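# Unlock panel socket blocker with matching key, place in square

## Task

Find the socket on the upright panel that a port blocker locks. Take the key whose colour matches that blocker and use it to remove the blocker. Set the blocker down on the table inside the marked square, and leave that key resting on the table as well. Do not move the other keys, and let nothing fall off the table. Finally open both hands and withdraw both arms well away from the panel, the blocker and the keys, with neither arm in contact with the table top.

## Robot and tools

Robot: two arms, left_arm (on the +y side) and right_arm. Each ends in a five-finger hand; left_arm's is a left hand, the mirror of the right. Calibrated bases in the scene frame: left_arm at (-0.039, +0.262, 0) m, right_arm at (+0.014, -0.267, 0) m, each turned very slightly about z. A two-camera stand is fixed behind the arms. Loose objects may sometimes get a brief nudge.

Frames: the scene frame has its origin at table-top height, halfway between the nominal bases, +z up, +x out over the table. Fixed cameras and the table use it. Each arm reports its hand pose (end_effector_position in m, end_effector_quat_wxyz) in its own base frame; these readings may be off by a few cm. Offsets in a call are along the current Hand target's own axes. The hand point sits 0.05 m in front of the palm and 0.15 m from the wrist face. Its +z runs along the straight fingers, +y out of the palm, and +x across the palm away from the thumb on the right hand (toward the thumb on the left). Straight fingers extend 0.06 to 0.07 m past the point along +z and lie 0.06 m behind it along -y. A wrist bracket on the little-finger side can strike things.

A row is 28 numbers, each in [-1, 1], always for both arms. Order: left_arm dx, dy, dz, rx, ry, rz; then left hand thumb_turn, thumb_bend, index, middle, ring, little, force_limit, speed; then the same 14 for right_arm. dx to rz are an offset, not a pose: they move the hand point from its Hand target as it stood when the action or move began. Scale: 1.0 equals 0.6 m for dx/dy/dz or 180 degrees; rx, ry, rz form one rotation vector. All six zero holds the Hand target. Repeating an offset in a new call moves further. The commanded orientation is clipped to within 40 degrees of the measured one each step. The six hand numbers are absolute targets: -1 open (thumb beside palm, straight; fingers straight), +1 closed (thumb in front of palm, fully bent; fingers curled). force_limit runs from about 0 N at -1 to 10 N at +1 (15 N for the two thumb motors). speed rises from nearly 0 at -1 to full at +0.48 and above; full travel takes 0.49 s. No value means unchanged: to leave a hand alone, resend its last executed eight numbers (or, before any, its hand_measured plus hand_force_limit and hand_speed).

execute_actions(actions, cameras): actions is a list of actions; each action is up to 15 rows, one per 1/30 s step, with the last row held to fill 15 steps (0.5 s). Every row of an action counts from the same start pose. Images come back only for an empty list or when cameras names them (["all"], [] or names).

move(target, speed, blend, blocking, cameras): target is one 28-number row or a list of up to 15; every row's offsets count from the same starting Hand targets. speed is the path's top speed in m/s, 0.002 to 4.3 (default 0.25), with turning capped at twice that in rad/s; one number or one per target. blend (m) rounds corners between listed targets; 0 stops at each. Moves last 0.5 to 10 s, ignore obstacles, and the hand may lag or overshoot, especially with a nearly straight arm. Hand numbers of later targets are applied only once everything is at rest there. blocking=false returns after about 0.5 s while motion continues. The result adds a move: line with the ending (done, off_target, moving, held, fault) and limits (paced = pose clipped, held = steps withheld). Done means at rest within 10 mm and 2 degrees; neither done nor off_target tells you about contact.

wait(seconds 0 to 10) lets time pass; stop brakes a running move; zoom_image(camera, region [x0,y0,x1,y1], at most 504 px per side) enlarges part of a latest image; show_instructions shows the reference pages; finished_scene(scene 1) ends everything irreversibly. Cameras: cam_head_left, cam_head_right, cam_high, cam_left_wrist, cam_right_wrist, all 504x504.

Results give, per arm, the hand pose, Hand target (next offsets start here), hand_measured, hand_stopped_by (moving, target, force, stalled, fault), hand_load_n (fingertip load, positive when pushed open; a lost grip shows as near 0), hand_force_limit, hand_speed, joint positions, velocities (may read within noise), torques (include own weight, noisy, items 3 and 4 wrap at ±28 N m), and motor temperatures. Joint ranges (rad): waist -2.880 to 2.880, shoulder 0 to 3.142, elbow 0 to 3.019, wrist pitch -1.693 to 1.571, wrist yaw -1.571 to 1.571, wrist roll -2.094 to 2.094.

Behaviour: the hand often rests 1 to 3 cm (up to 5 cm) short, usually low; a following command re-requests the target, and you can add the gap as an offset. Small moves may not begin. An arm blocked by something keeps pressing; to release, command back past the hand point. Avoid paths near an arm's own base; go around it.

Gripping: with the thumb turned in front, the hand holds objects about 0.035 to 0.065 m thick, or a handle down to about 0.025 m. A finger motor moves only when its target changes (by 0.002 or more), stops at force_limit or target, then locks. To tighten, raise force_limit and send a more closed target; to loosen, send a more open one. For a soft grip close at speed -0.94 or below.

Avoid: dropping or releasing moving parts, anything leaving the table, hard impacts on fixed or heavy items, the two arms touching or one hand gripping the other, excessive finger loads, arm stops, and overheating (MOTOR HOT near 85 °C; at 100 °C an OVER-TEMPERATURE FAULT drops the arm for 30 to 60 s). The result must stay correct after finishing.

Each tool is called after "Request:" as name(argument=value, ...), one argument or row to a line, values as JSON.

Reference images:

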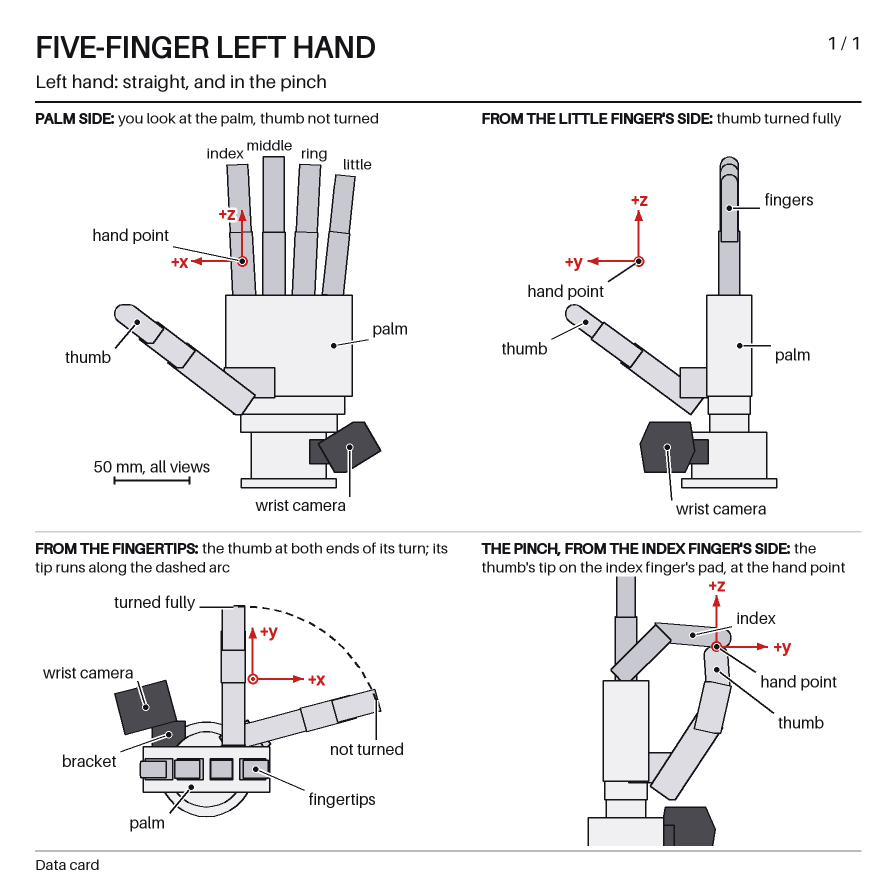

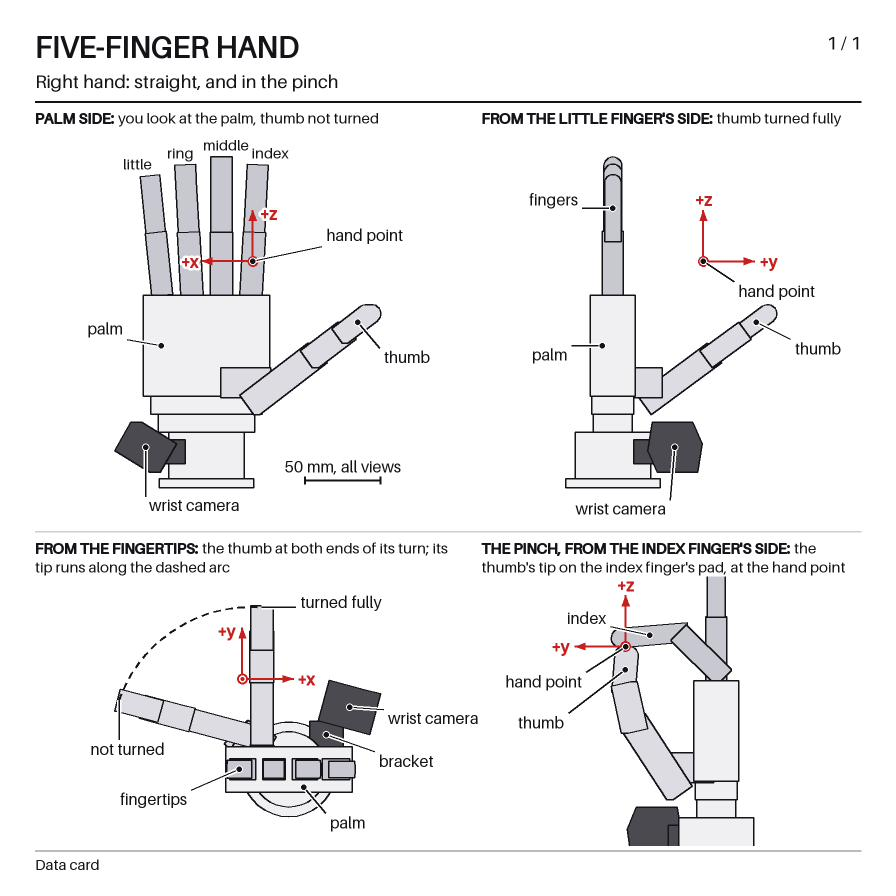

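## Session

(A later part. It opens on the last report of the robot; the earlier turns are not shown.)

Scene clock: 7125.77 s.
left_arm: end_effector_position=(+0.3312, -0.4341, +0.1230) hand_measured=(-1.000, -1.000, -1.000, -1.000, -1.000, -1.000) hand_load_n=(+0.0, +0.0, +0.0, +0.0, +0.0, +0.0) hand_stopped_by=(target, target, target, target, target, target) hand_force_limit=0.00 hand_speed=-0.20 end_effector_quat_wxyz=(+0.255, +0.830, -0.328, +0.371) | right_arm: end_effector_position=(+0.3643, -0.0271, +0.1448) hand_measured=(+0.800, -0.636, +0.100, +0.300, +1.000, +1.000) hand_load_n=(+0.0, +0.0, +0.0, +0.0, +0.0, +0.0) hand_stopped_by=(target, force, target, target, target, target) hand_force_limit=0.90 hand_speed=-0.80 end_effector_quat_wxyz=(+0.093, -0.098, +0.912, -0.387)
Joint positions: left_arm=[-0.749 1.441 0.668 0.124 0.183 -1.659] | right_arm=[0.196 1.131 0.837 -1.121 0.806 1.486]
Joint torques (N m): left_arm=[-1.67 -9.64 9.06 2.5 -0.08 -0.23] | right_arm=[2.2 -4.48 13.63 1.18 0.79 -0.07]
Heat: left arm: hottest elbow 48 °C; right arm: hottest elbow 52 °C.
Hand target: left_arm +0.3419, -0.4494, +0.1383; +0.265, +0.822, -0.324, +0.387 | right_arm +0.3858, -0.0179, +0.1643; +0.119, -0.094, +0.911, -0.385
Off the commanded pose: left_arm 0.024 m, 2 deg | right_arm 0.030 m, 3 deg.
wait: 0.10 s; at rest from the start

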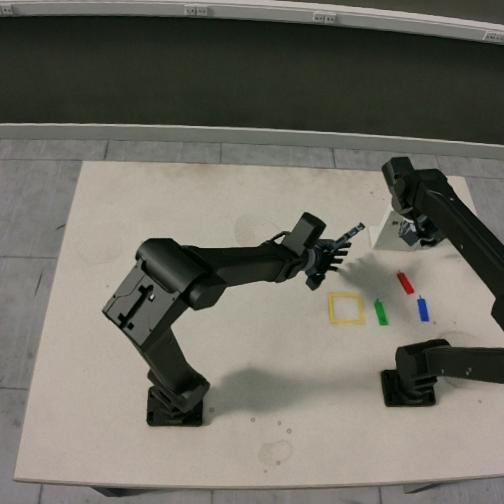

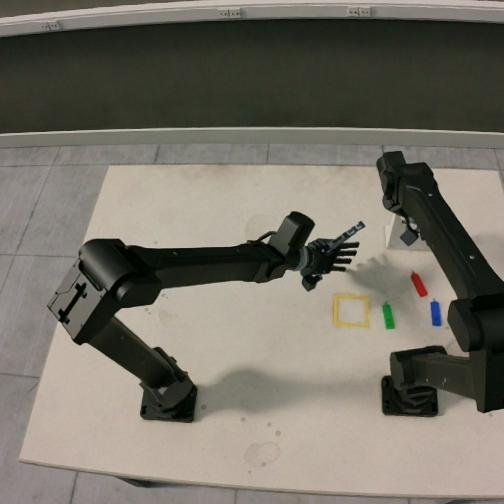

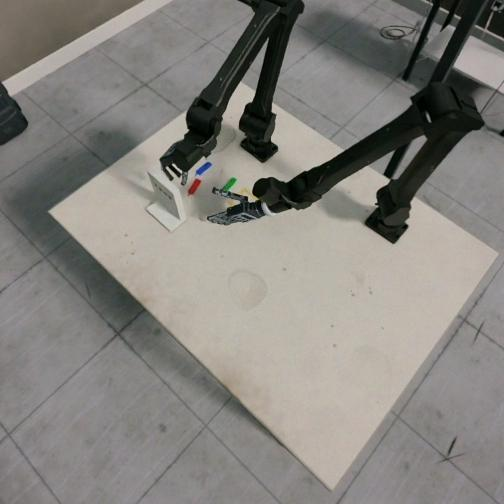

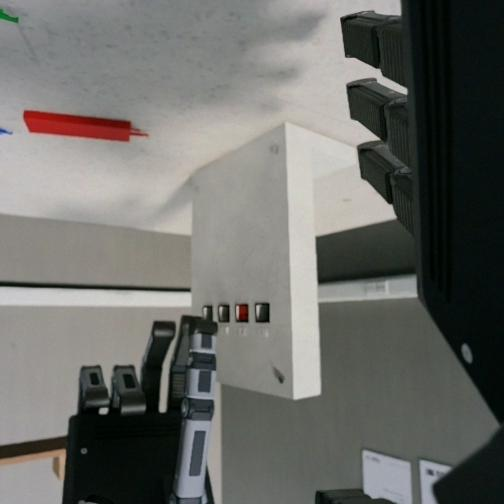

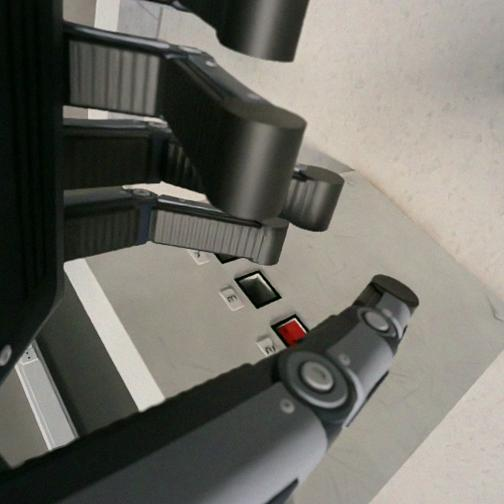

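Request:
zoom_image(
  camera="cam_left_wrist",
  region=[0, 90, 170, 160],
)

Request:
zoom_image(
  camera="cam_head_left",
  region=[320, 230, 440, 350],
)

Scaled by 2.965 from the camera's 504x504 image, which has a finer 720x720 frame.

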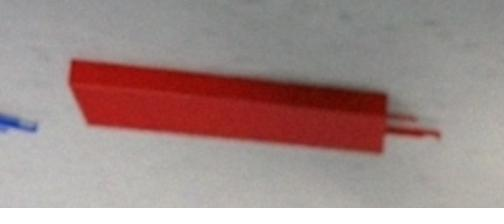

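Scaled by 4.200 from the camera's 504x504 image, which has a finer 720x720 frame.

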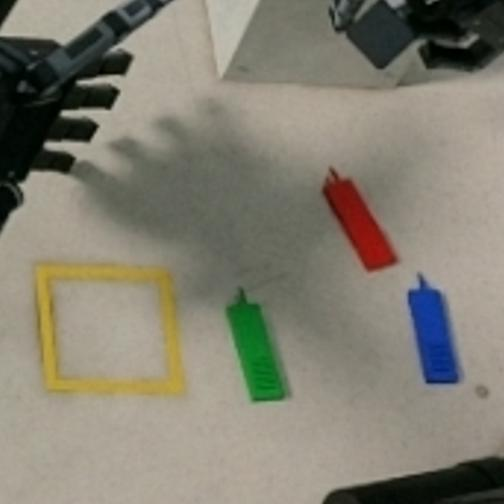

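Request:
zoom_image(
  camera="cam_head_left",
  region=[390, 262, 430, 302],
)

Request:
zoom_image(
  camera="cam_head_right",
  region=[400, 262, 450, 332],
)

Request:
zoom_image(
  camera="cam_left_wrist",
  region=[110, 105, 160, 155],
)

Scaled by 12.600 from the camera's 504x504 image, which has a finer 720x720 frame.

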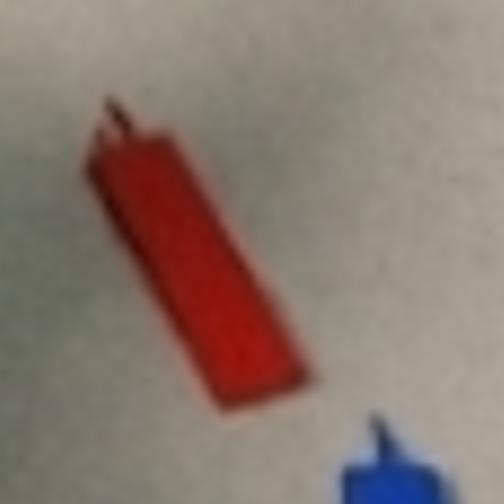

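Scaled by 7.200 from the camera's 504x504 image, which has a finer 720x720 frame.

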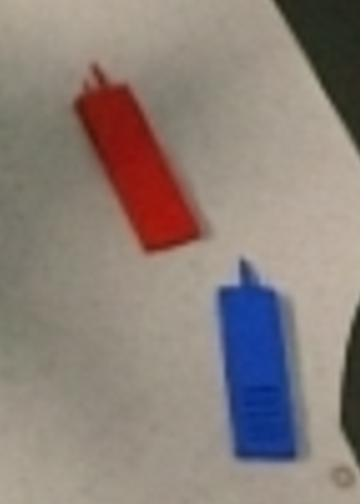

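Scaled by 10.080 from the camera's 504x504 image, which has a finer 720x720 frame.

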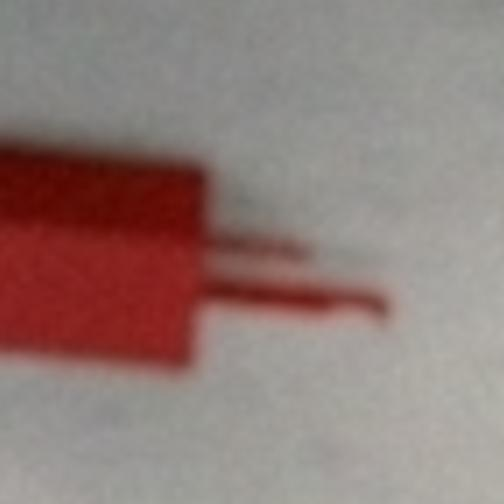

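Request:
move(
  target=[0,0,0,0,0,0,-1,-1,-1,-1,-1,-1,0,-0.2, 0.09,0.005,-0.10,0,0,0,0.8,-0.9,0.0,0.1,1,1,0.9,-0.2],
  speed=0.1,
)

Scene clock: 7255.50 s.
left_arm: end_effector_position=(+0.3312, -0.4341, +0.1230) hand_measured=(-1.000, -1.000, -1.000, -1.000, -1.000, -1.000) hand_load_n=(+0.0, +0.0, +0.0, +0.0, +0.0, +0.0) hand_stopped_by=(target, target, target, target, target, target) hand_force_limit=0.00 hand_speed=-0.20 end_effector_quat_wxyz=(+0.255, +0.830, -0.328, +0.371) | right_arm: end_effector_position=(+0.3075, +0.0032, +0.1773) hand_measured=(+0.800, -0.900, +0.000, +0.100, +1.000, +1.000) hand_load_n=(+0.0, +0.0, +0.0, +0.0, +0.0, +0.0) hand_stopped_by=(target, target, target, target, target, target) hand_force_limit=0.90 hand_speed=-0.20 end_effector_quat_wxyz=(+0.097, -0.099, +0.911, -0.389)
Joint positions: left_arm=[-0.749 1.441 0.668 0.124 0.183 -1.659] | right_arm=[0.362 1 0.837 -1.415 0.825 1.719]
Joint torques (N m): left_arm=[-1.73 -9.58 9.06 2.5 -0.07 -0.23] | right_arm=[1.79 -4.48 12.56 0.18 0.88 0.05]
Heat: left arm: hottest elbow 48 °C; right arm: hottest elbow 51 °C.
Hand target: left_arm +0.3419, -0.4494, +0.1383; +0.265, +0.822, -0.324, +0.387 | right_arm +0.3168, +0.0107, +0.1949; +0.119, -0.093, +0.911, -0.385
Off the commanded pose: left_arm 0.024 m, 2 deg | right_arm 0.021 m, 3 deg.
move: off_target (left_arm, right_arm)

Request:
move(
  target=[-0.07181,-0.11838,-0.29143,0,0,0,-1,-1,-1,-1,-1,-1,0,-0.2, 0.0358,-0.0017,0.1668,-0.01452,0.00433,-0.05975,0.8,-0.9,0.0,0.1,1,1,0.9,-0.2],
  speed=0.12,
  cameras=["all"],
)

Scene clock: 7266.53 s.
left_arm: end_effector_position=(+0.2943, -0.2733, +0.1931) hand_measured=(-1.000, -1.000, -1.000, -1.000, -1.000, -1.000) hand_load_n=(+0.0, +0.0, +0.0, +0.0, +0.0, +0.0) hand_stopped_by=(target, target, target, target, target, target) hand_force_limit=0.00 hand_speed=-0.20 end_effector_quat_wxyz=(+0.268, +0.819, -0.323, +0.391) | right_arm: end_effector_position=(+0.3239, -0.0592, +0.1251) hand_measured=(+0.800, -0.900, +0.000, +0.100, +1.000, +1.000) hand_load_n=(+0.0, +0.0, +0.0, +0.0, +0.0, +0.0) hand_stopped_by=(target, target, target, target, target, target) hand_force_limit=0.90 hand_speed=-0.20 end_effector_quat_wxyz=(+0.074, -0.181, +0.907, -0.374)
Joint positions: left_arm=[-0.367 0.92 0.479 -0.236 0.498 -1.43] | right_arm=[0.063 0.991 0.702 -0.971 0.729 1.119]
Joint torques (N m): left_arm=[-0.32 -4.37 7.02 1.16 0.28 0.06] | right_arm=[-0.97 -3.96 9.61 1.74 0.52 -0.16]
Heat: left arm: hottest elbow 48 °C; right arm: hottest elbow 51 °C.
Hand target: left_arm +0.2921, -0.2693, +0.1886; +0.265, +0.822, -0.324, +0.387 | right_arm +0.3252, -0.0635, +0.1249; +0.074, -0.178, +0.907, -0.374
Off the commanded pose: left_arm 0.007 m, 1 deg | right_arm 0.005 m, 0 deg.
move: done

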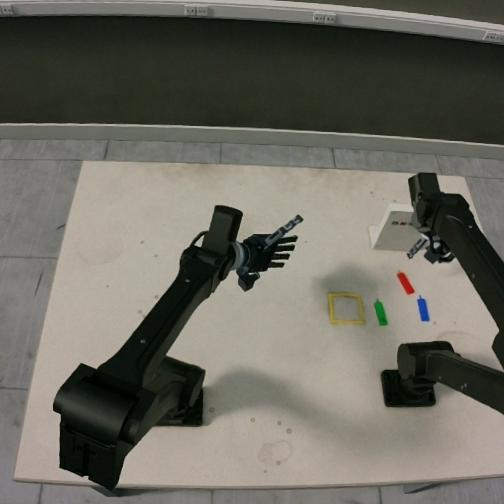

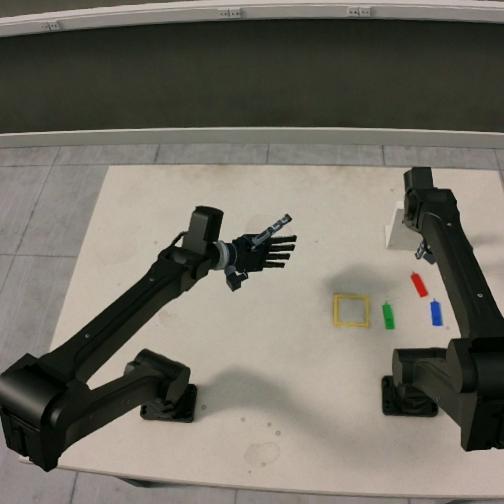

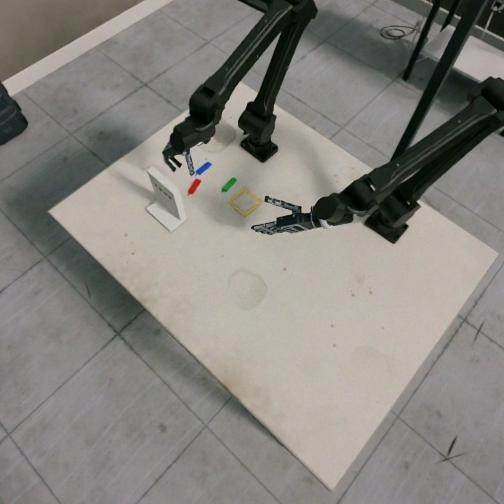

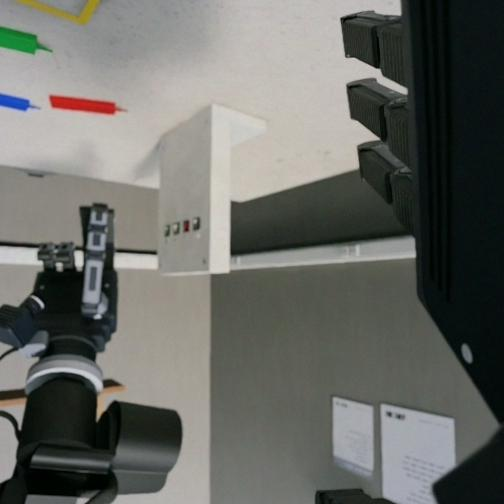

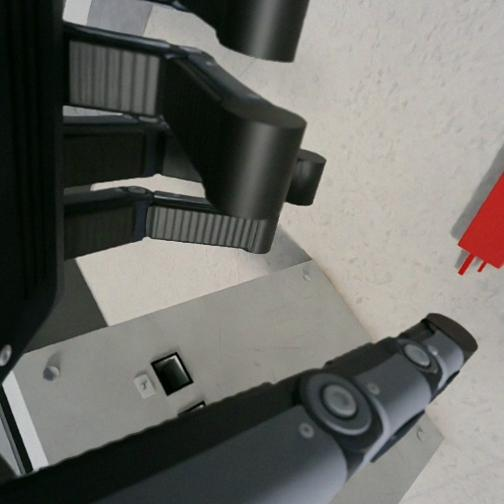

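Request:
move(
  target=[0,0,0,0,0,0,-1,-1,-1,-1,-1,-1,0,-0.2, 0.02,0.0613,0.08,0,0,0,0.8,-0.9,0.2,0.3,1,1,0.9,-0.2],
  speed=0.08,
  cameras=["cam_right_wrist", "cam_left_wrist", "cam_head_left"],
)

Scene clock: 7274.53 s.
left_arm: end_effector_position=(+0.2942, -0.2733, +0.1931) hand_measured=(-1.000, -1.000, -1.000, -1.000, -1.000, -1.000) hand_load_n=(+0.0, -0.5, +0.0, +0.0, +0.0, +0.0) hand_stopped_by=(target, target, target, target, target, target) hand_force_limit=0.00 hand_speed=-0.20 end_effector_quat_wxyz=(+0.268, +0.819, -0.323, +0.391) | right_arm: end_effector_position=(+0.3162, -0.0706, +0.0668) hand_measured=(+0.800, -0.900, +0.200, +0.300, +1.000, +1.000) hand_load_n=(+0.0, +0.0, +0.0, +0.0, +0.0, +0.0) hand_stopped_by=(target, target, target, target, target, target) hand_force_limit=0.90 hand_speed=-0.20 end_effector_quat_wxyz=(+0.077, -0.181, +0.907, -0.374)
Joint positions: left_arm=[-0.367 0.92 0.479 -0.236 0.498 -1.429] | right_arm=[0.019 1.029 0.557 -0.744 0.714 1.063]
Joint torques (N m): left_arm=[-0.32 -4.31 6.99 1.14 0.29 0.04] | right_arm=[-1.2 -3.66 8.83 1.66 0.52 -0.23]
Heat: left arm: hottest elbow 48 °C; right arm: hottest elbow 50 °C.
Hand target: left_arm +0.2921, -0.2693, +0.1885; +0.265, +0.822, -0.324, +0.387 | right_arm +0.3171, -0.0752, +0.0650; +0.074, -0.179, +0.907, -0.374
Off the commanded pose: left_arm 0.006 m, 1 deg | right_arm 0.005 m, 0 deg.
move: done
Images, in order (width x height): cam_head_left 504x504, cam_left_wrist 504x504, cam_right_wrist 504x504.

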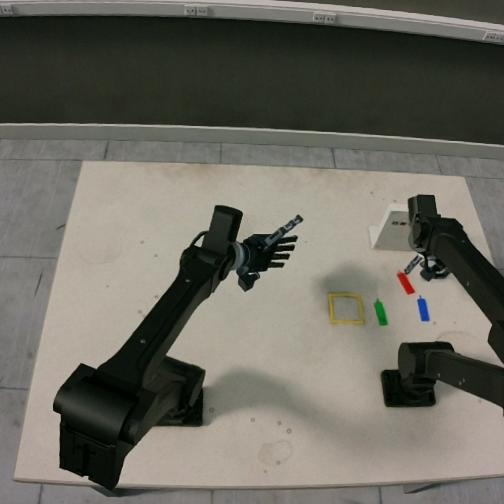

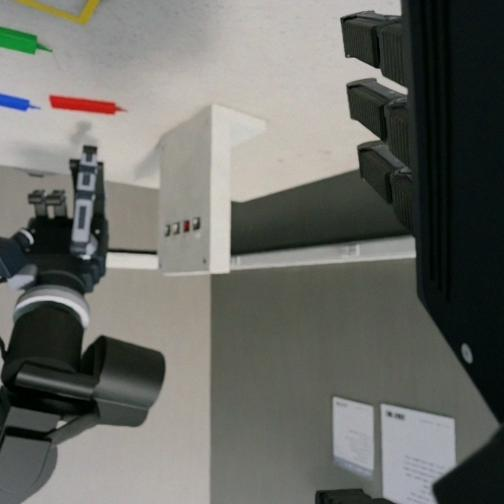

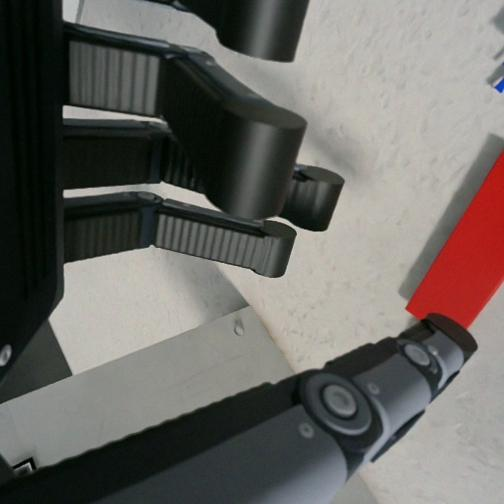

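Request:
move(
  target=[0,0,0,0,0,0,-1,-1,-1,-1,-1,-1,0,-0.2, 0,0.0318,0.0318,0,0,0,0.8,-0.9,0.2,0.3,1,1,0.9,-0.2],
  speed=0.06,
  cameras=["cam_right_wrist", "cam_left_wrist"],
)

Scene clock: 7284.17 s.
left_arm: end_effector_position=(+0.2942, -0.2733, +0.1931) hand_measured=(-1.000, -1.000, -1.000, -1.000, -1.000, -1.000) hand_load_n=(+0.0, +0.0, +0.0, +0.0, +0.0, +0.0) hand_stopped_by=(target, target, target, target, target, target) hand_force_limit=0.00 hand_speed=-0.20 end_effector_quat_wxyz=(+0.268, +0.819, -0.323, +0.391) | right_arm: end_effector_position=(+0.3165, -0.0705, +0.0400) hand_measured=(+0.800, -0.900, +0.200, +0.300, +1.000, +1.000) hand_load_n=(+0.0, +0.0, +0.0, +0.0, +0.0, +0.0) hand_stopped_by=(target, target, target, target, target, target) hand_force_limit=0.90 hand_speed=-0.20 end_effector_quat_wxyz=(+0.077, -0.181, +0.907, -0.374)
Joint positions: left_arm=[-0.367 0.92 0.479 -0.236 0.498 -1.429] | right_arm=[0.019 1.084 0.509 -0.641 0.714 1.063]
Joint torques (N m): left_arm=[-0.38 -4.07 6.99 1.13 0.28 0.04] | right_arm=[-0.56 -3.43 8.59 1.51 0.58 -0.12]
Heat: left arm: hottest elbow 48 °C; right arm: hottest elbow 49 °C.
Hand target: left_arm +0.2921, -0.2693, +0.1885; +0.265, +0.822, -0.324, +0.387 | right_arm +0.3170, -0.0751, +0.0380; +0.074, -0.178, +0.907, -0.374
Off the commanded pose: left_arm 0.006 m, 1 deg | right_arm 0.005 m, 0 deg.
move: done
Images, in order (width x height): cam_left_wrist 504x504, cam_right_wrist 504x504.

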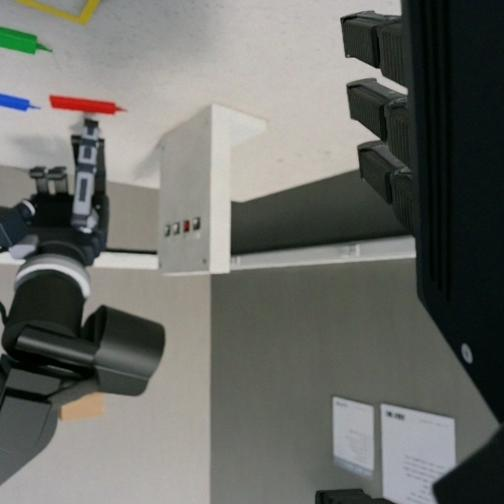

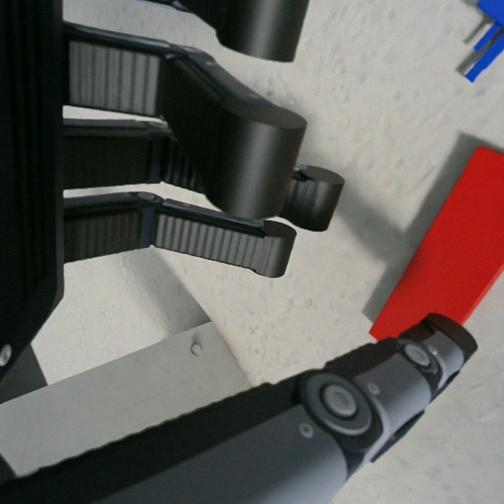

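Request:
move(
  target=[0,0,0,0,0,0,-1,-1,-1,-1,-1,-1,0,-0.2, 0.0243,0.0326,-0.0226,0,0,0,0.8,-0.9,0.2,0.3,1,1,0.9,-0.2],
  speed=0.06,
  cameras=["cam_right_wrist", "cam_left_wrist"],
)

Scene clock: 7294.43 s.
left_arm: end_effector_position=(+0.2942, -0.2733, +0.1931) hand_measured=(-1.000, -1.000, -1.000, -1.000, -1.000, -1.000) hand_load_n=(+0.0, +0.0, +0.5, +0.0, +0.0, +0.0) hand_stopped_by=(target, target, target, target, target, target) hand_force_limit=0.00 hand_speed=-0.20 end_effector_quat_wxyz=(+0.268, +0.819, -0.323, +0.391) | right_arm: end_effector_position=(+0.2934, -0.0629, +0.0304) hand_measured=(+0.800, -0.900, +0.200, +0.300, +1.000, +1.000) hand_load_n=(+0.0, +0.0, +0.0, +0.0, +0.0, +0.0) hand_stopped_by=(target, target, target, target, target, target) hand_force_limit=0.90 hand_speed=-0.20 end_effector_quat_wxyz=(+0.067, -0.178, +0.908, -0.373)
Joint positions: left_arm=[-0.367 0.92 0.479 -0.236 0.498 -1.429] | right_arm=[0.058 1.05 0.466 -0.693 0.731 1.127]
Joint torques (N m): left_arm=[-0.38 -4.19 7.02 1.1 0.28 0.04] | right_arm=[1.2 -4.19 8.44 0.98 0.72 0.1]
Heat: left arm: hottest elbow 48 °C; right arm: hottest elbow 49 °C.
Hand target: left_arm +0.2921, -0.2693, +0.1885; +0.265, +0.822, -0.324, +0.387 | right_arm +0.2946, -0.0590, +0.0337; +0.074, -0.178, +0.907, -0.374
Off the commanded pose: left_arm 0.006 m, 1 deg | right_arm 0.005 m, 1 deg.
move: done
Images, in order (width x height): cam_left_wrist 504x504, cam_right_wrist 504x504.

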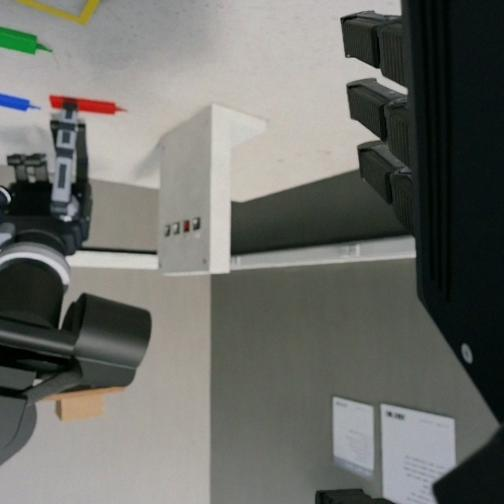

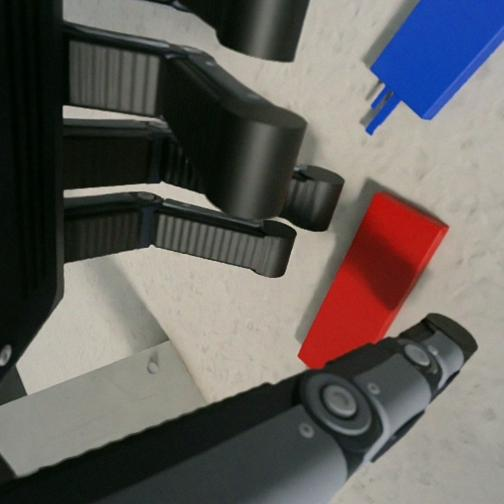

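Request:
move(
  target=[0,0,0,0,0,0,-1,-1,-1,-1,-1,-1,0,-0.2, -0.0133,0.0118,0.0118,0,0,0,0.8,-0.9,0.3,0.3,1,1,0.9,-0.2],
  speed=0.03,
  cameras=["cam_right_wrist", "cam_left_wrist"],
)

Request:
zoom_image(
  camera="cam_left_wrist",
  region=[20, 70, 150, 200],
)

Scene clock: 7304.43 s.
left_arm: end_effector_position=(+0.2942, -0.2733, +0.1931) hand_measured=(-1.000, -1.000, -1.000, -1.000, -1.000, -1.000) hand_load_n=(+0.0, +0.0, +0.0, +0.0, +0.0, +0.0) hand_stopped_by=(target, target, target, target, target, target) hand_force_limit=0.00 hand_speed=-0.20 end_effector_quat_wxyz=(+0.268, +0.819, -0.323, +0.391) | right_arm: end_effector_position=(+0.2976, -0.0602, +0.0244) hand_measured=(+0.800, -0.900, +0.300, +0.300, +1.000, +1.000) hand_load_n=(+0.0, +0.0, +0.0, +0.0, +0.0, +0.0) hand_stopped_by=(target, target, target, target, target, target) hand_force_limit=0.90 hand_speed=-0.20 end_effector_quat_wxyz=(+0.067, -0.178, +0.908, -0.373)
Joint positions: left_arm=[-0.367 0.92 0.479 -0.236 0.498 -1.429] | right_arm=[0.068 1.081 0.466 -0.67 0.734 1.142]
Joint torques (N m): left_arm=[-0.38 -4.25 7.02 1.11 0.28 0.05] | right_arm=[1.49 -2.9 8.34 1.57 0.74 0.04]
Heat: left arm: hottest elbow 48 °C; right arm: hottest elbow 48 °C.
Hand target: left_arm +0.2921, -0.2693, +0.1885; +0.265, +0.822, -0.324, +0.387 | right_arm +0.3020, -0.0560, +0.0237; +0.074, -0.178, +0.907, -0.374
Off the commanded pose: left_arm 0.006 m, 1 deg | right_arm 0.006 m, 1 deg.
move: done
Images, in order (width x height): cam_left_wrist 504x504, cam_right_wrist 504x504.

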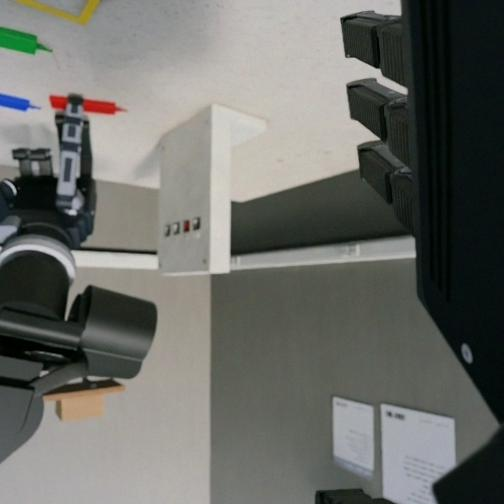

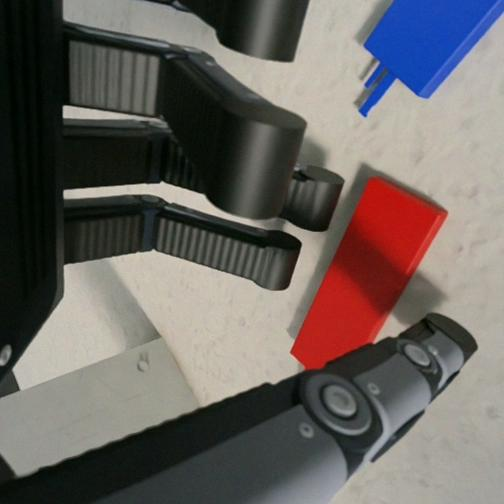

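Scaled by 3.877 from the camera's 504x504 image, which has a finer 720x720 frame.

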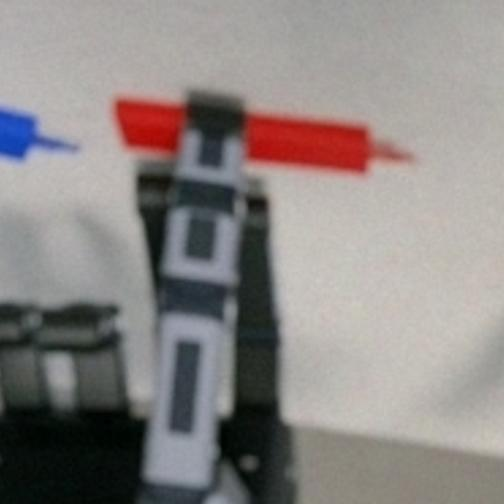

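Request:
move(
  target=[0,0,0,0,0,0,-1,-1,-1,-1,-1,-1,0,-0.2, -0.0006,0.0076,0.0054,0,0,0,0.8,-0.78,0.3,0.3,1,1,0.9,-0.5],
  speed=0.02,
  cameras=["cam_right_wrist", "cam_left_wrist"],
)

Request:
zoom_image(
  camera="cam_left_wrist",
  region=[20, 70, 150, 200],
)

Scene clock: 7310.53 s.
left_arm: end_effector_position=(+0.2942, -0.2733, +0.1931) hand_measured=(-1.000, -1.000, -1.000, -1.000, -1.000, -1.000) hand_load_n=(+0.0, +0.0, +0.0, +0.0, +0.0, +0.0) hand_stopped_by=(target, target, target, target, target, target) hand_force_limit=0.00 hand_speed=-0.20 end_effector_quat_wxyz=(+0.268, +0.819, -0.323, +0.391) | right_arm: end_effector_position=(+0.2985, -0.0592, +0.0196) hand_measured=(+0.800, -0.780, +0.300, +0.300, +1.000, +1.000) hand_load_n=(+0.0, +0.0, +0.5, +0.0, +0.0, +0.0) hand_stopped_by=(target, target, target, target, target, target) hand_force_limit=0.90 hand_speed=-0.50 end_effector_quat_wxyz=(+0.068, -0.177, +0.908, -0.373)
Joint positions: left_arm=[-0.367 0.92 0.479 -0.236 0.498 -1.429] | right_arm=[0.073 1.096 0.46 -0.65 0.735 1.147]
Joint torques (N m): left_arm=[-0.44 -4.19 7.01 1.13 0.28 0.04] | right_arm=[2.02 -2.61 8.05 1.5 0.73 0.01]
Heat: left arm: hottest elbow 48 °C; right arm: hottest elbow 48 °C.
Hand target: left_arm +0.2921, -0.2693, +0.1885; +0.265, +0.822, -0.324, +0.387 | right_arm +0.3019, -0.0549, +0.0182; +0.074, -0.179, +0.907, -0.374
Off the commanded pose: left_arm 0.006 m, 1 deg | right_arm 0.006 m, 1 deg.
move: done
Images, in order (width x height): cam_left_wrist 504x504, cam_right_wrist 504x504.

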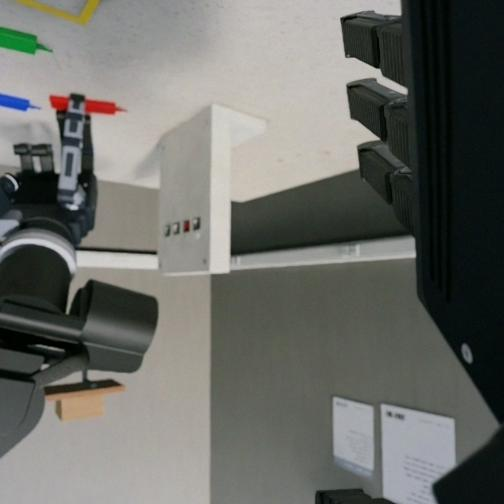

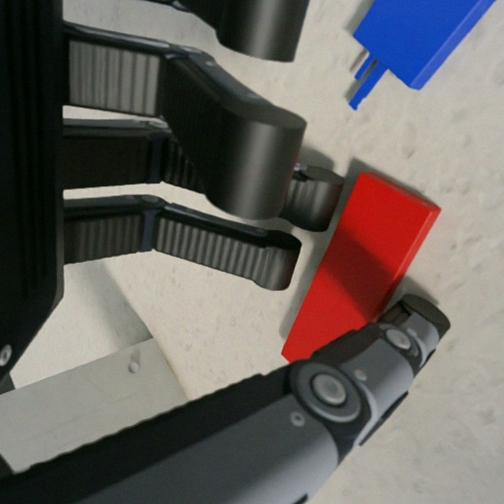

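Scaled by 3.877 from the camera's 504x504 image, which has a finer 720x720 frame.

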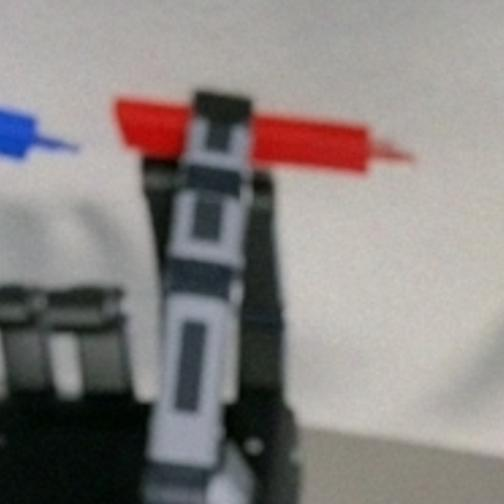

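Request:
move(
  target=[0,0,0,0,0,0,-1,-1,-1,-1,-1,-1,0,-0.2, 0.0,0.0035,0.0035,0,0,0,0.8,-0.78,0.35,0.3,1,1,0.9,-0.5],
  speed=0.01,
)

Scene clock: 7314.80 s.
left_arm: end_effector_position=(+0.2942, -0.2733, +0.1931) hand_measured=(-1.000, -1.000, -1.000, -1.000, -1.000, -1.000) hand_load_n=(+0.0, -0.5, +0.0, -0.5, +0.0, +0.0) hand_stopped_by=(target, target, target, target, target, target) hand_force_limit=0.00 hand_speed=-0.20 end_effector_quat_wxyz=(+0.268, +0.819, -0.323, +0.391) | right_arm: end_effector_position=(+0.2998, -0.0592, +0.0180) hand_measured=(+0.800, -0.780, +0.350, +0.300, +1.000, +1.000) hand_load_n=(-0.5, +0.0, +0.0, +0.0, +0.0, +0.0) hand_stopped_by=(target, target, target, target, target, target) hand_force_limit=0.90 hand_speed=-0.50 end_effector_quat_wxyz=(+0.070, -0.176, +0.908, -0.374)
Joint positions: left_arm=[-0.367 0.92 0.479 -0.236 0.498 -1.429] | right_arm=[0.073 1.102 0.457 -0.638 0.736 1.148]
Joint torques (N m): left_arm=[-0.5 -4.13 7.02 1.17 0.28 0.05] | right_arm=[1.61 -3.43 7.72 1.62 0.72 0]
Heat: left arm: hottest elbow 48 °C; right arm: hottest elbow 47 °C.
Hand target: left_arm +0.2921, -0.2693, +0.1885; +0.265, +0.822, -0.324, +0.387 | right_arm +0.3019, -0.0550, +0.0152; +0.074, -0.178, +0.907, -0.374
Off the commanded pose: left_arm 0.006 m, 1 deg | right_arm 0.006 m, 1 deg.
move: done

Request:
move(
  target=[0,0,0,0,0,0,-1,-1,-1,-1,-1,-1,0,-0.2, 0,0,0,0,0,0,0.8,-0.5,0.35,0.3,1,1,0.2,-0.85],
  speed=0.01,
  cameras=["cam_right_wrist", "cam_left_wrist"],
)

Request:
zoom_image(
  camera="cam_left_wrist",
  region=[20, 70, 150, 200],
)

Scene clock: 7318.90 s.
left_arm: end_effector_position=(+0.2942, -0.2733, +0.1931) hand_measured=(-1.000, -1.000, -1.000, -1.000, -1.000, -1.000) hand_load_n=(+0.0, +0.0, +0.0, +0.0, +0.0, +0.0) hand_stopped_by=(target, target, target, target, target, target) hand_force_limit=0.00 hand_speed=-0.20 end_effector_quat_wxyz=(+0.268, +0.819, -0.323, +0.391) | right_arm: end_effector_position=(+0.3002, -0.0587, +0.0181) hand_measured=(+0.800, -0.650, +0.350, +0.300, +1.000, +1.000) hand_load_n=(+4.5, +9.0, +0.0, +5.5, +0.0, +0.0) hand_stopped_by=(target, force, target, target, target, target) hand_force_limit=0.20 hand_speed=-0.85 end_effector_quat_wxyz=(+0.071, -0.177, +0.908, -0.374)
Joint positions: left_arm=[-0.367 0.92 0.479 -0.236 0.498 -1.429] | right_arm=[0.075 1.102 0.457 -0.637 0.737 1.148]
Joint torques (N m): left_arm=[-0.38 -4.25 6.98 1.13 0.28 0.04] | right_arm=[1.67 -2.61 7.77 1.52 0.74 0.07]
Heat: left arm: hottest elbow 47 °C; right arm: hottest elbow 47 °C.
Hand target: left_arm +0.2921, -0.2693, +0.1885; +0.265, +0.822, -0.324, +0.387 | right_arm +0.3019, -0.0549, +0.0153; +0.074, -0.178, +0.907, -0.374
Off the commanded pose: left_arm 0.006 m, 1 deg | right_arm 0.005 m, 0 deg.
move: done
Images, in order (width x height): cam_left_wrist 504x504, cam_right_wrist 504x504.

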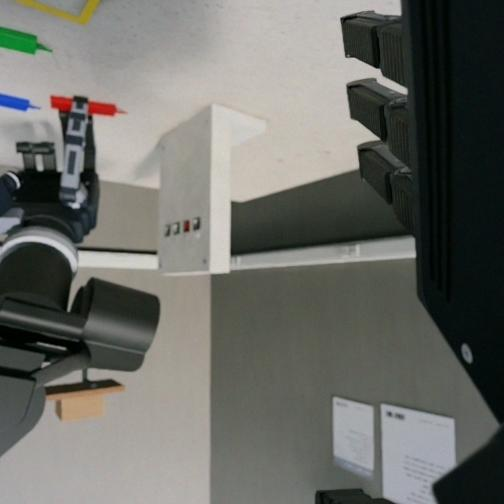

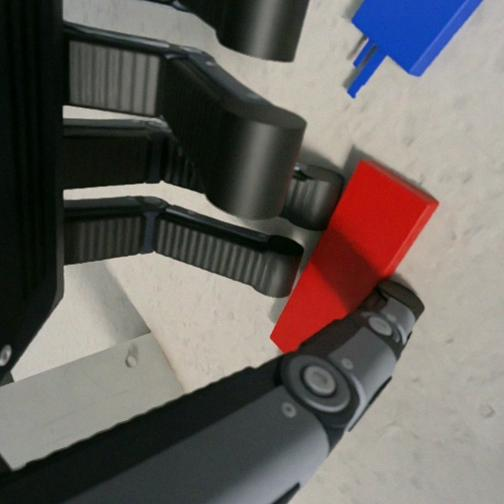

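Scaled by 3.877 from the camera's 504x504 image, which has a finer 720x720 frame.

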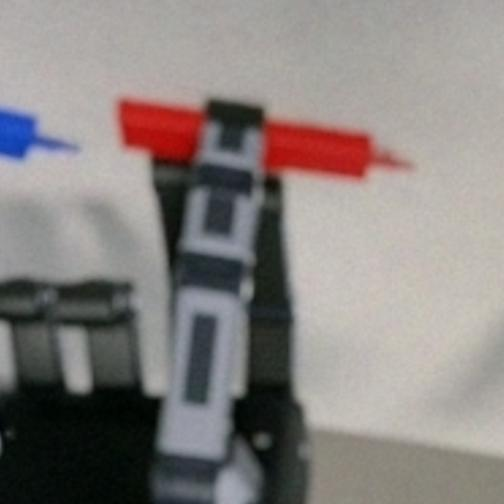

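Request:
move(
  target=[0,0,0,0,0,0,-1,-1,-1,-1,-1,-1,0,-0.2, 0,0,0,0,0,0,0.8,-0.5,0.6,0.3,1,1,-0.6,-0.94],
  speed=0.01,
  cameras=["cam_right_wrist"],
)

Scene clock: 7323.77 s.
left_arm: end_effector_position=(+0.2942, -0.2733, +0.1931) hand_measured=(-1.000, -1.000, -1.000, -1.000, -1.000, -1.000) hand_load_n=(+0.0, -0.5, +0.0, +0.0, +0.0, +0.0) hand_stopped_by=(target, target, target, target, target, target) hand_force_limit=0.00 hand_speed=-0.20 end_effector_quat_wxyz=(+0.268, +0.819, -0.323, +0.391) | right_arm: end_effector_position=(+0.3002, -0.0587, +0.0181) hand_measured=(+0.800, -0.650, +0.600, +0.300, +1.000, +1.000) hand_load_n=(+5.0, +9.0, +0.0, +6.0, +0.0, +0.0) hand_stopped_by=(target, force, target, target, target, target) hand_force_limit=-0.60 hand_speed=-0.94 end_effector_quat_wxyz=(+0.071, -0.177, +0.908, -0.374)
Joint positions: left_arm=[-0.367 0.92 0.479 -0.236 0.498 -1.429] | right_arm=[0.075 1.102 0.457 -0.637 0.737 1.148]
Joint torques (N m): left_arm=[-0.44 -4.19 7.01 1.11 0.29 0.05] | right_arm=[1.79 -1.9 7.68 1.43 0.72 0.02]
Heat: left arm: hottest elbow 47 °C; right arm: hottest elbow 47 °C.
Hand target: left_arm +0.2921, -0.2693, +0.1885; +0.265, +0.822, -0.324, +0.387 | right_arm +0.3019, -0.0549, +0.0153; +0.074, -0.178, +0.907, -0.374
Off the commanded pose: left_arm 0.006 m, 1 deg | right_arm 0.005 m, 0 deg.
move: done
Images, in order (width x height): cam_right_wrist 504x504.

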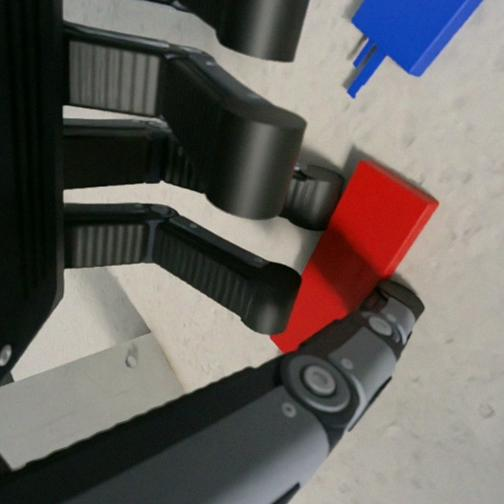

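Request:
move(
  target=[0,0,0,0,0,0,-1,-1,-1,-1,-1,-1,0,-0.2, 0,-0.153,-0.1532,0,0,0,0.8,-0.5,0.1,0.3,1,1,-0.6,-0.5],
  speed=0.08,
  cameras=["cam_right_wrist", "cam_left_wrist"],
)

Scene clock: 7510.93 s.
left_arm: end_effector_position=(+0.2942, -0.2733, +0.1931) hand_measured=(-1.000, -1.000, -1.000, -1.000, -1.000, -1.000) hand_load_n=(+0.0, +0.0, +0.0, +0.0, +0.0, +0.0) hand_stopped_by=(target, target, target, target, target, target) hand_force_limit=0.00 hand_speed=-0.20 end_effector_quat_wxyz=(+0.268, +0.819, -0.323, +0.391) | right_arm: end_effector_position=(+0.2841, -0.0594, +0.1190) hand_measured=(+0.800, -0.648, +0.100, +0.300, +1.000, +1.000) hand_load_n=(+0.0, +0.0, +0.0, +0.0, +0.5, +0.0) hand_stopped_by=(target, force, target, target, target, target) hand_force_limit=-0.60 hand_speed=-0.50 end_effector_quat_wxyz=(+0.045, -0.187, +0.909, -0.370)
Joint positions: left_arm=[-0.367 0.92 0.479 -0.236 0.498 -1.429] | right_arm=[0.075 0.918 0.658 -1.079 0.735 1.15]
Joint torques (N m): left_arm=[-0.38 -4.25 6.98 1.11 0.28 0.04] | right_arm=[1.32 -2.9 14.34 0.65 0.75 -0.05]
Motor temperatures (°C): left_arm=[23 27 46 23 25 21] | right_arm=[22 23 42 24 27 22]
Heat: left arm: hottest elbow 46 °C; right arm: hottest elbow 42 °C.
Hand target: left_arm +0.2921, -0.2693, +0.1885; +0.265, +0.822, -0.324, +0.387 | right_arm +0.3021, -0.0553, +0.1452; +0.074, -0.178, +0.907, -0.374
Off the commanded pose: left_arm 0.006 m, 1 deg | right_arm 0.032 m, 3 deg.
move: off_target (right_arm)
Images, in order (width x height): cam_left_wrist 504x504, cam_right_wrist 504x504.

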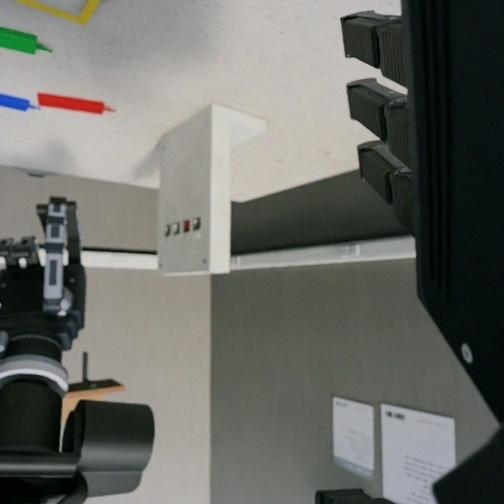

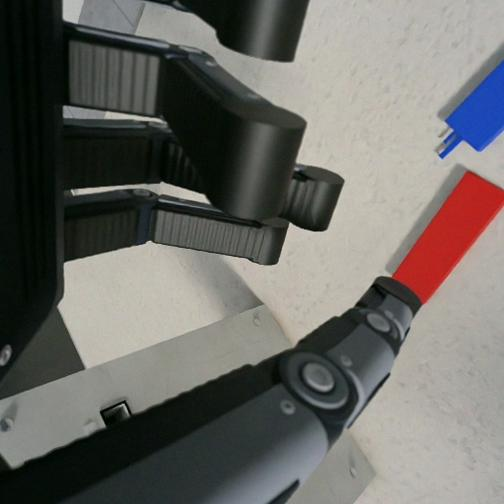

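Request:
execute_actions(
  actions=[],
  cameras=["all"],
)

Scene clock: 7534.00 s.
left_arm: end_effector_position=(+0.2942, -0.2733, +0.1931) hand_measured=(-1.000, -1.000, -1.000, -1.000, -1.000, -1.000) hand_load_n=(+0.0, +0.0, +0.0, +0.0, +0.0, +0.0) hand_stopped_by=(target, target, target, target, target, target) hand_force_limit=0.00 hand_speed=-0.20 end_effector_quat_wxyz=(+0.268, +0.819, -0.323, +0.391) | right_arm: end_effector_position=(+0.2840, -0.0594, +0.1190) hand_measured=(+0.800, -0.648, +0.100, +0.300, +1.000, +1.000) hand_load_n=(+0.0, +0.0, +0.0, +0.0, +0.0, +0.0) hand_stopped_by=(target, force, target, target, target, target) hand_force_limit=-0.60 hand_speed=-0.50 end_effector_quat_wxyz=(+0.045, -0.187, +0.909, -0.370)
Joint positions: left_arm=[-0.367 0.92 0.479 -0.236 0.498 -1.429] | right_arm=[0.075 0.918 0.658 -1.079 0.735 1.15]
Joint velocities: within noise
Joint torques (N m): left_arm=[-0.44 -4.31 7.02 1.14 0.28 0.05] | right_arm=[0.15 -3.14 14.24 0.51 0.7 0.03]
Motor temperatures (°C): left_arm=[23 27 46 23 25 21] | right_arm=[22 23 44 24 27 22]
Heat: left arm: hottest elbow 46 °C; right arm: hottest elbow 44 °C.
Hand target: left_arm +0.2921, -0.2693, +0.1885; +0.265, +0.822, -0.324, +0.387 | right_arm +0.3020, -0.0553, +0.1451; +0.074, -0.178, +0.907, -0.374
Off the commanded pose: left_arm 0.006 m, 1 deg | right_arm 0.032 m, 3 deg.

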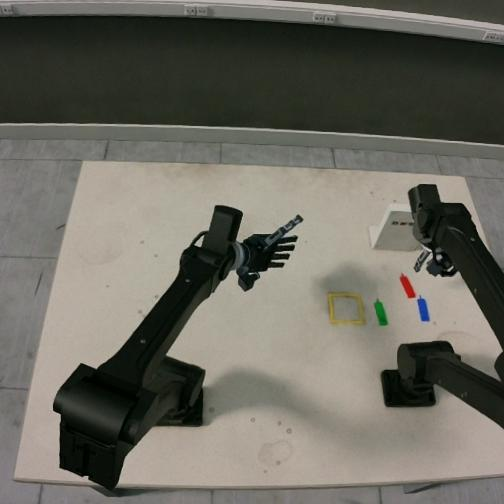

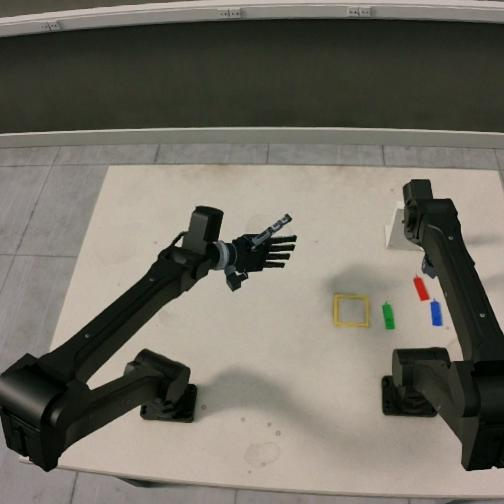

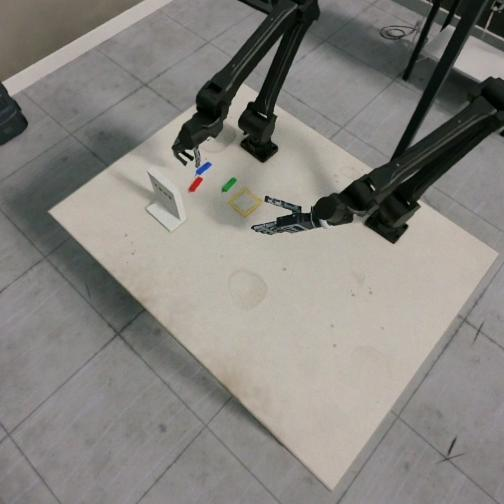

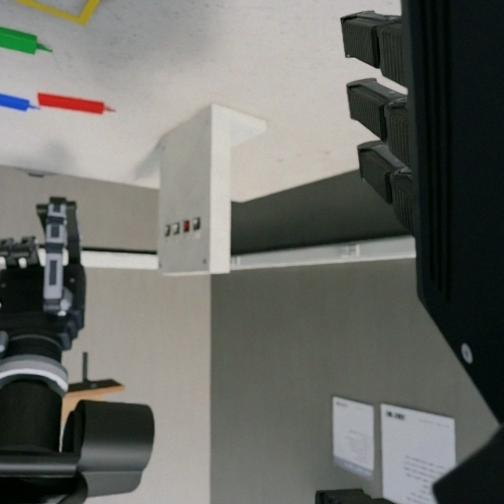

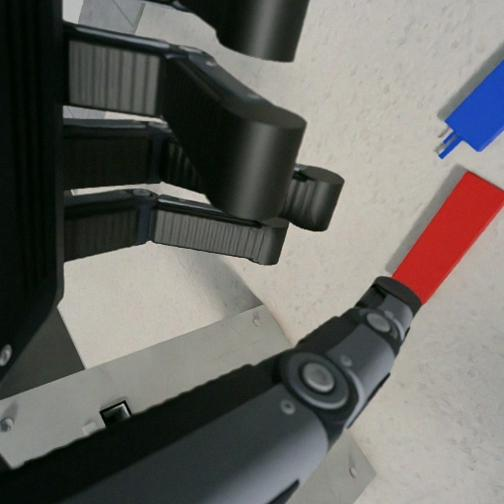

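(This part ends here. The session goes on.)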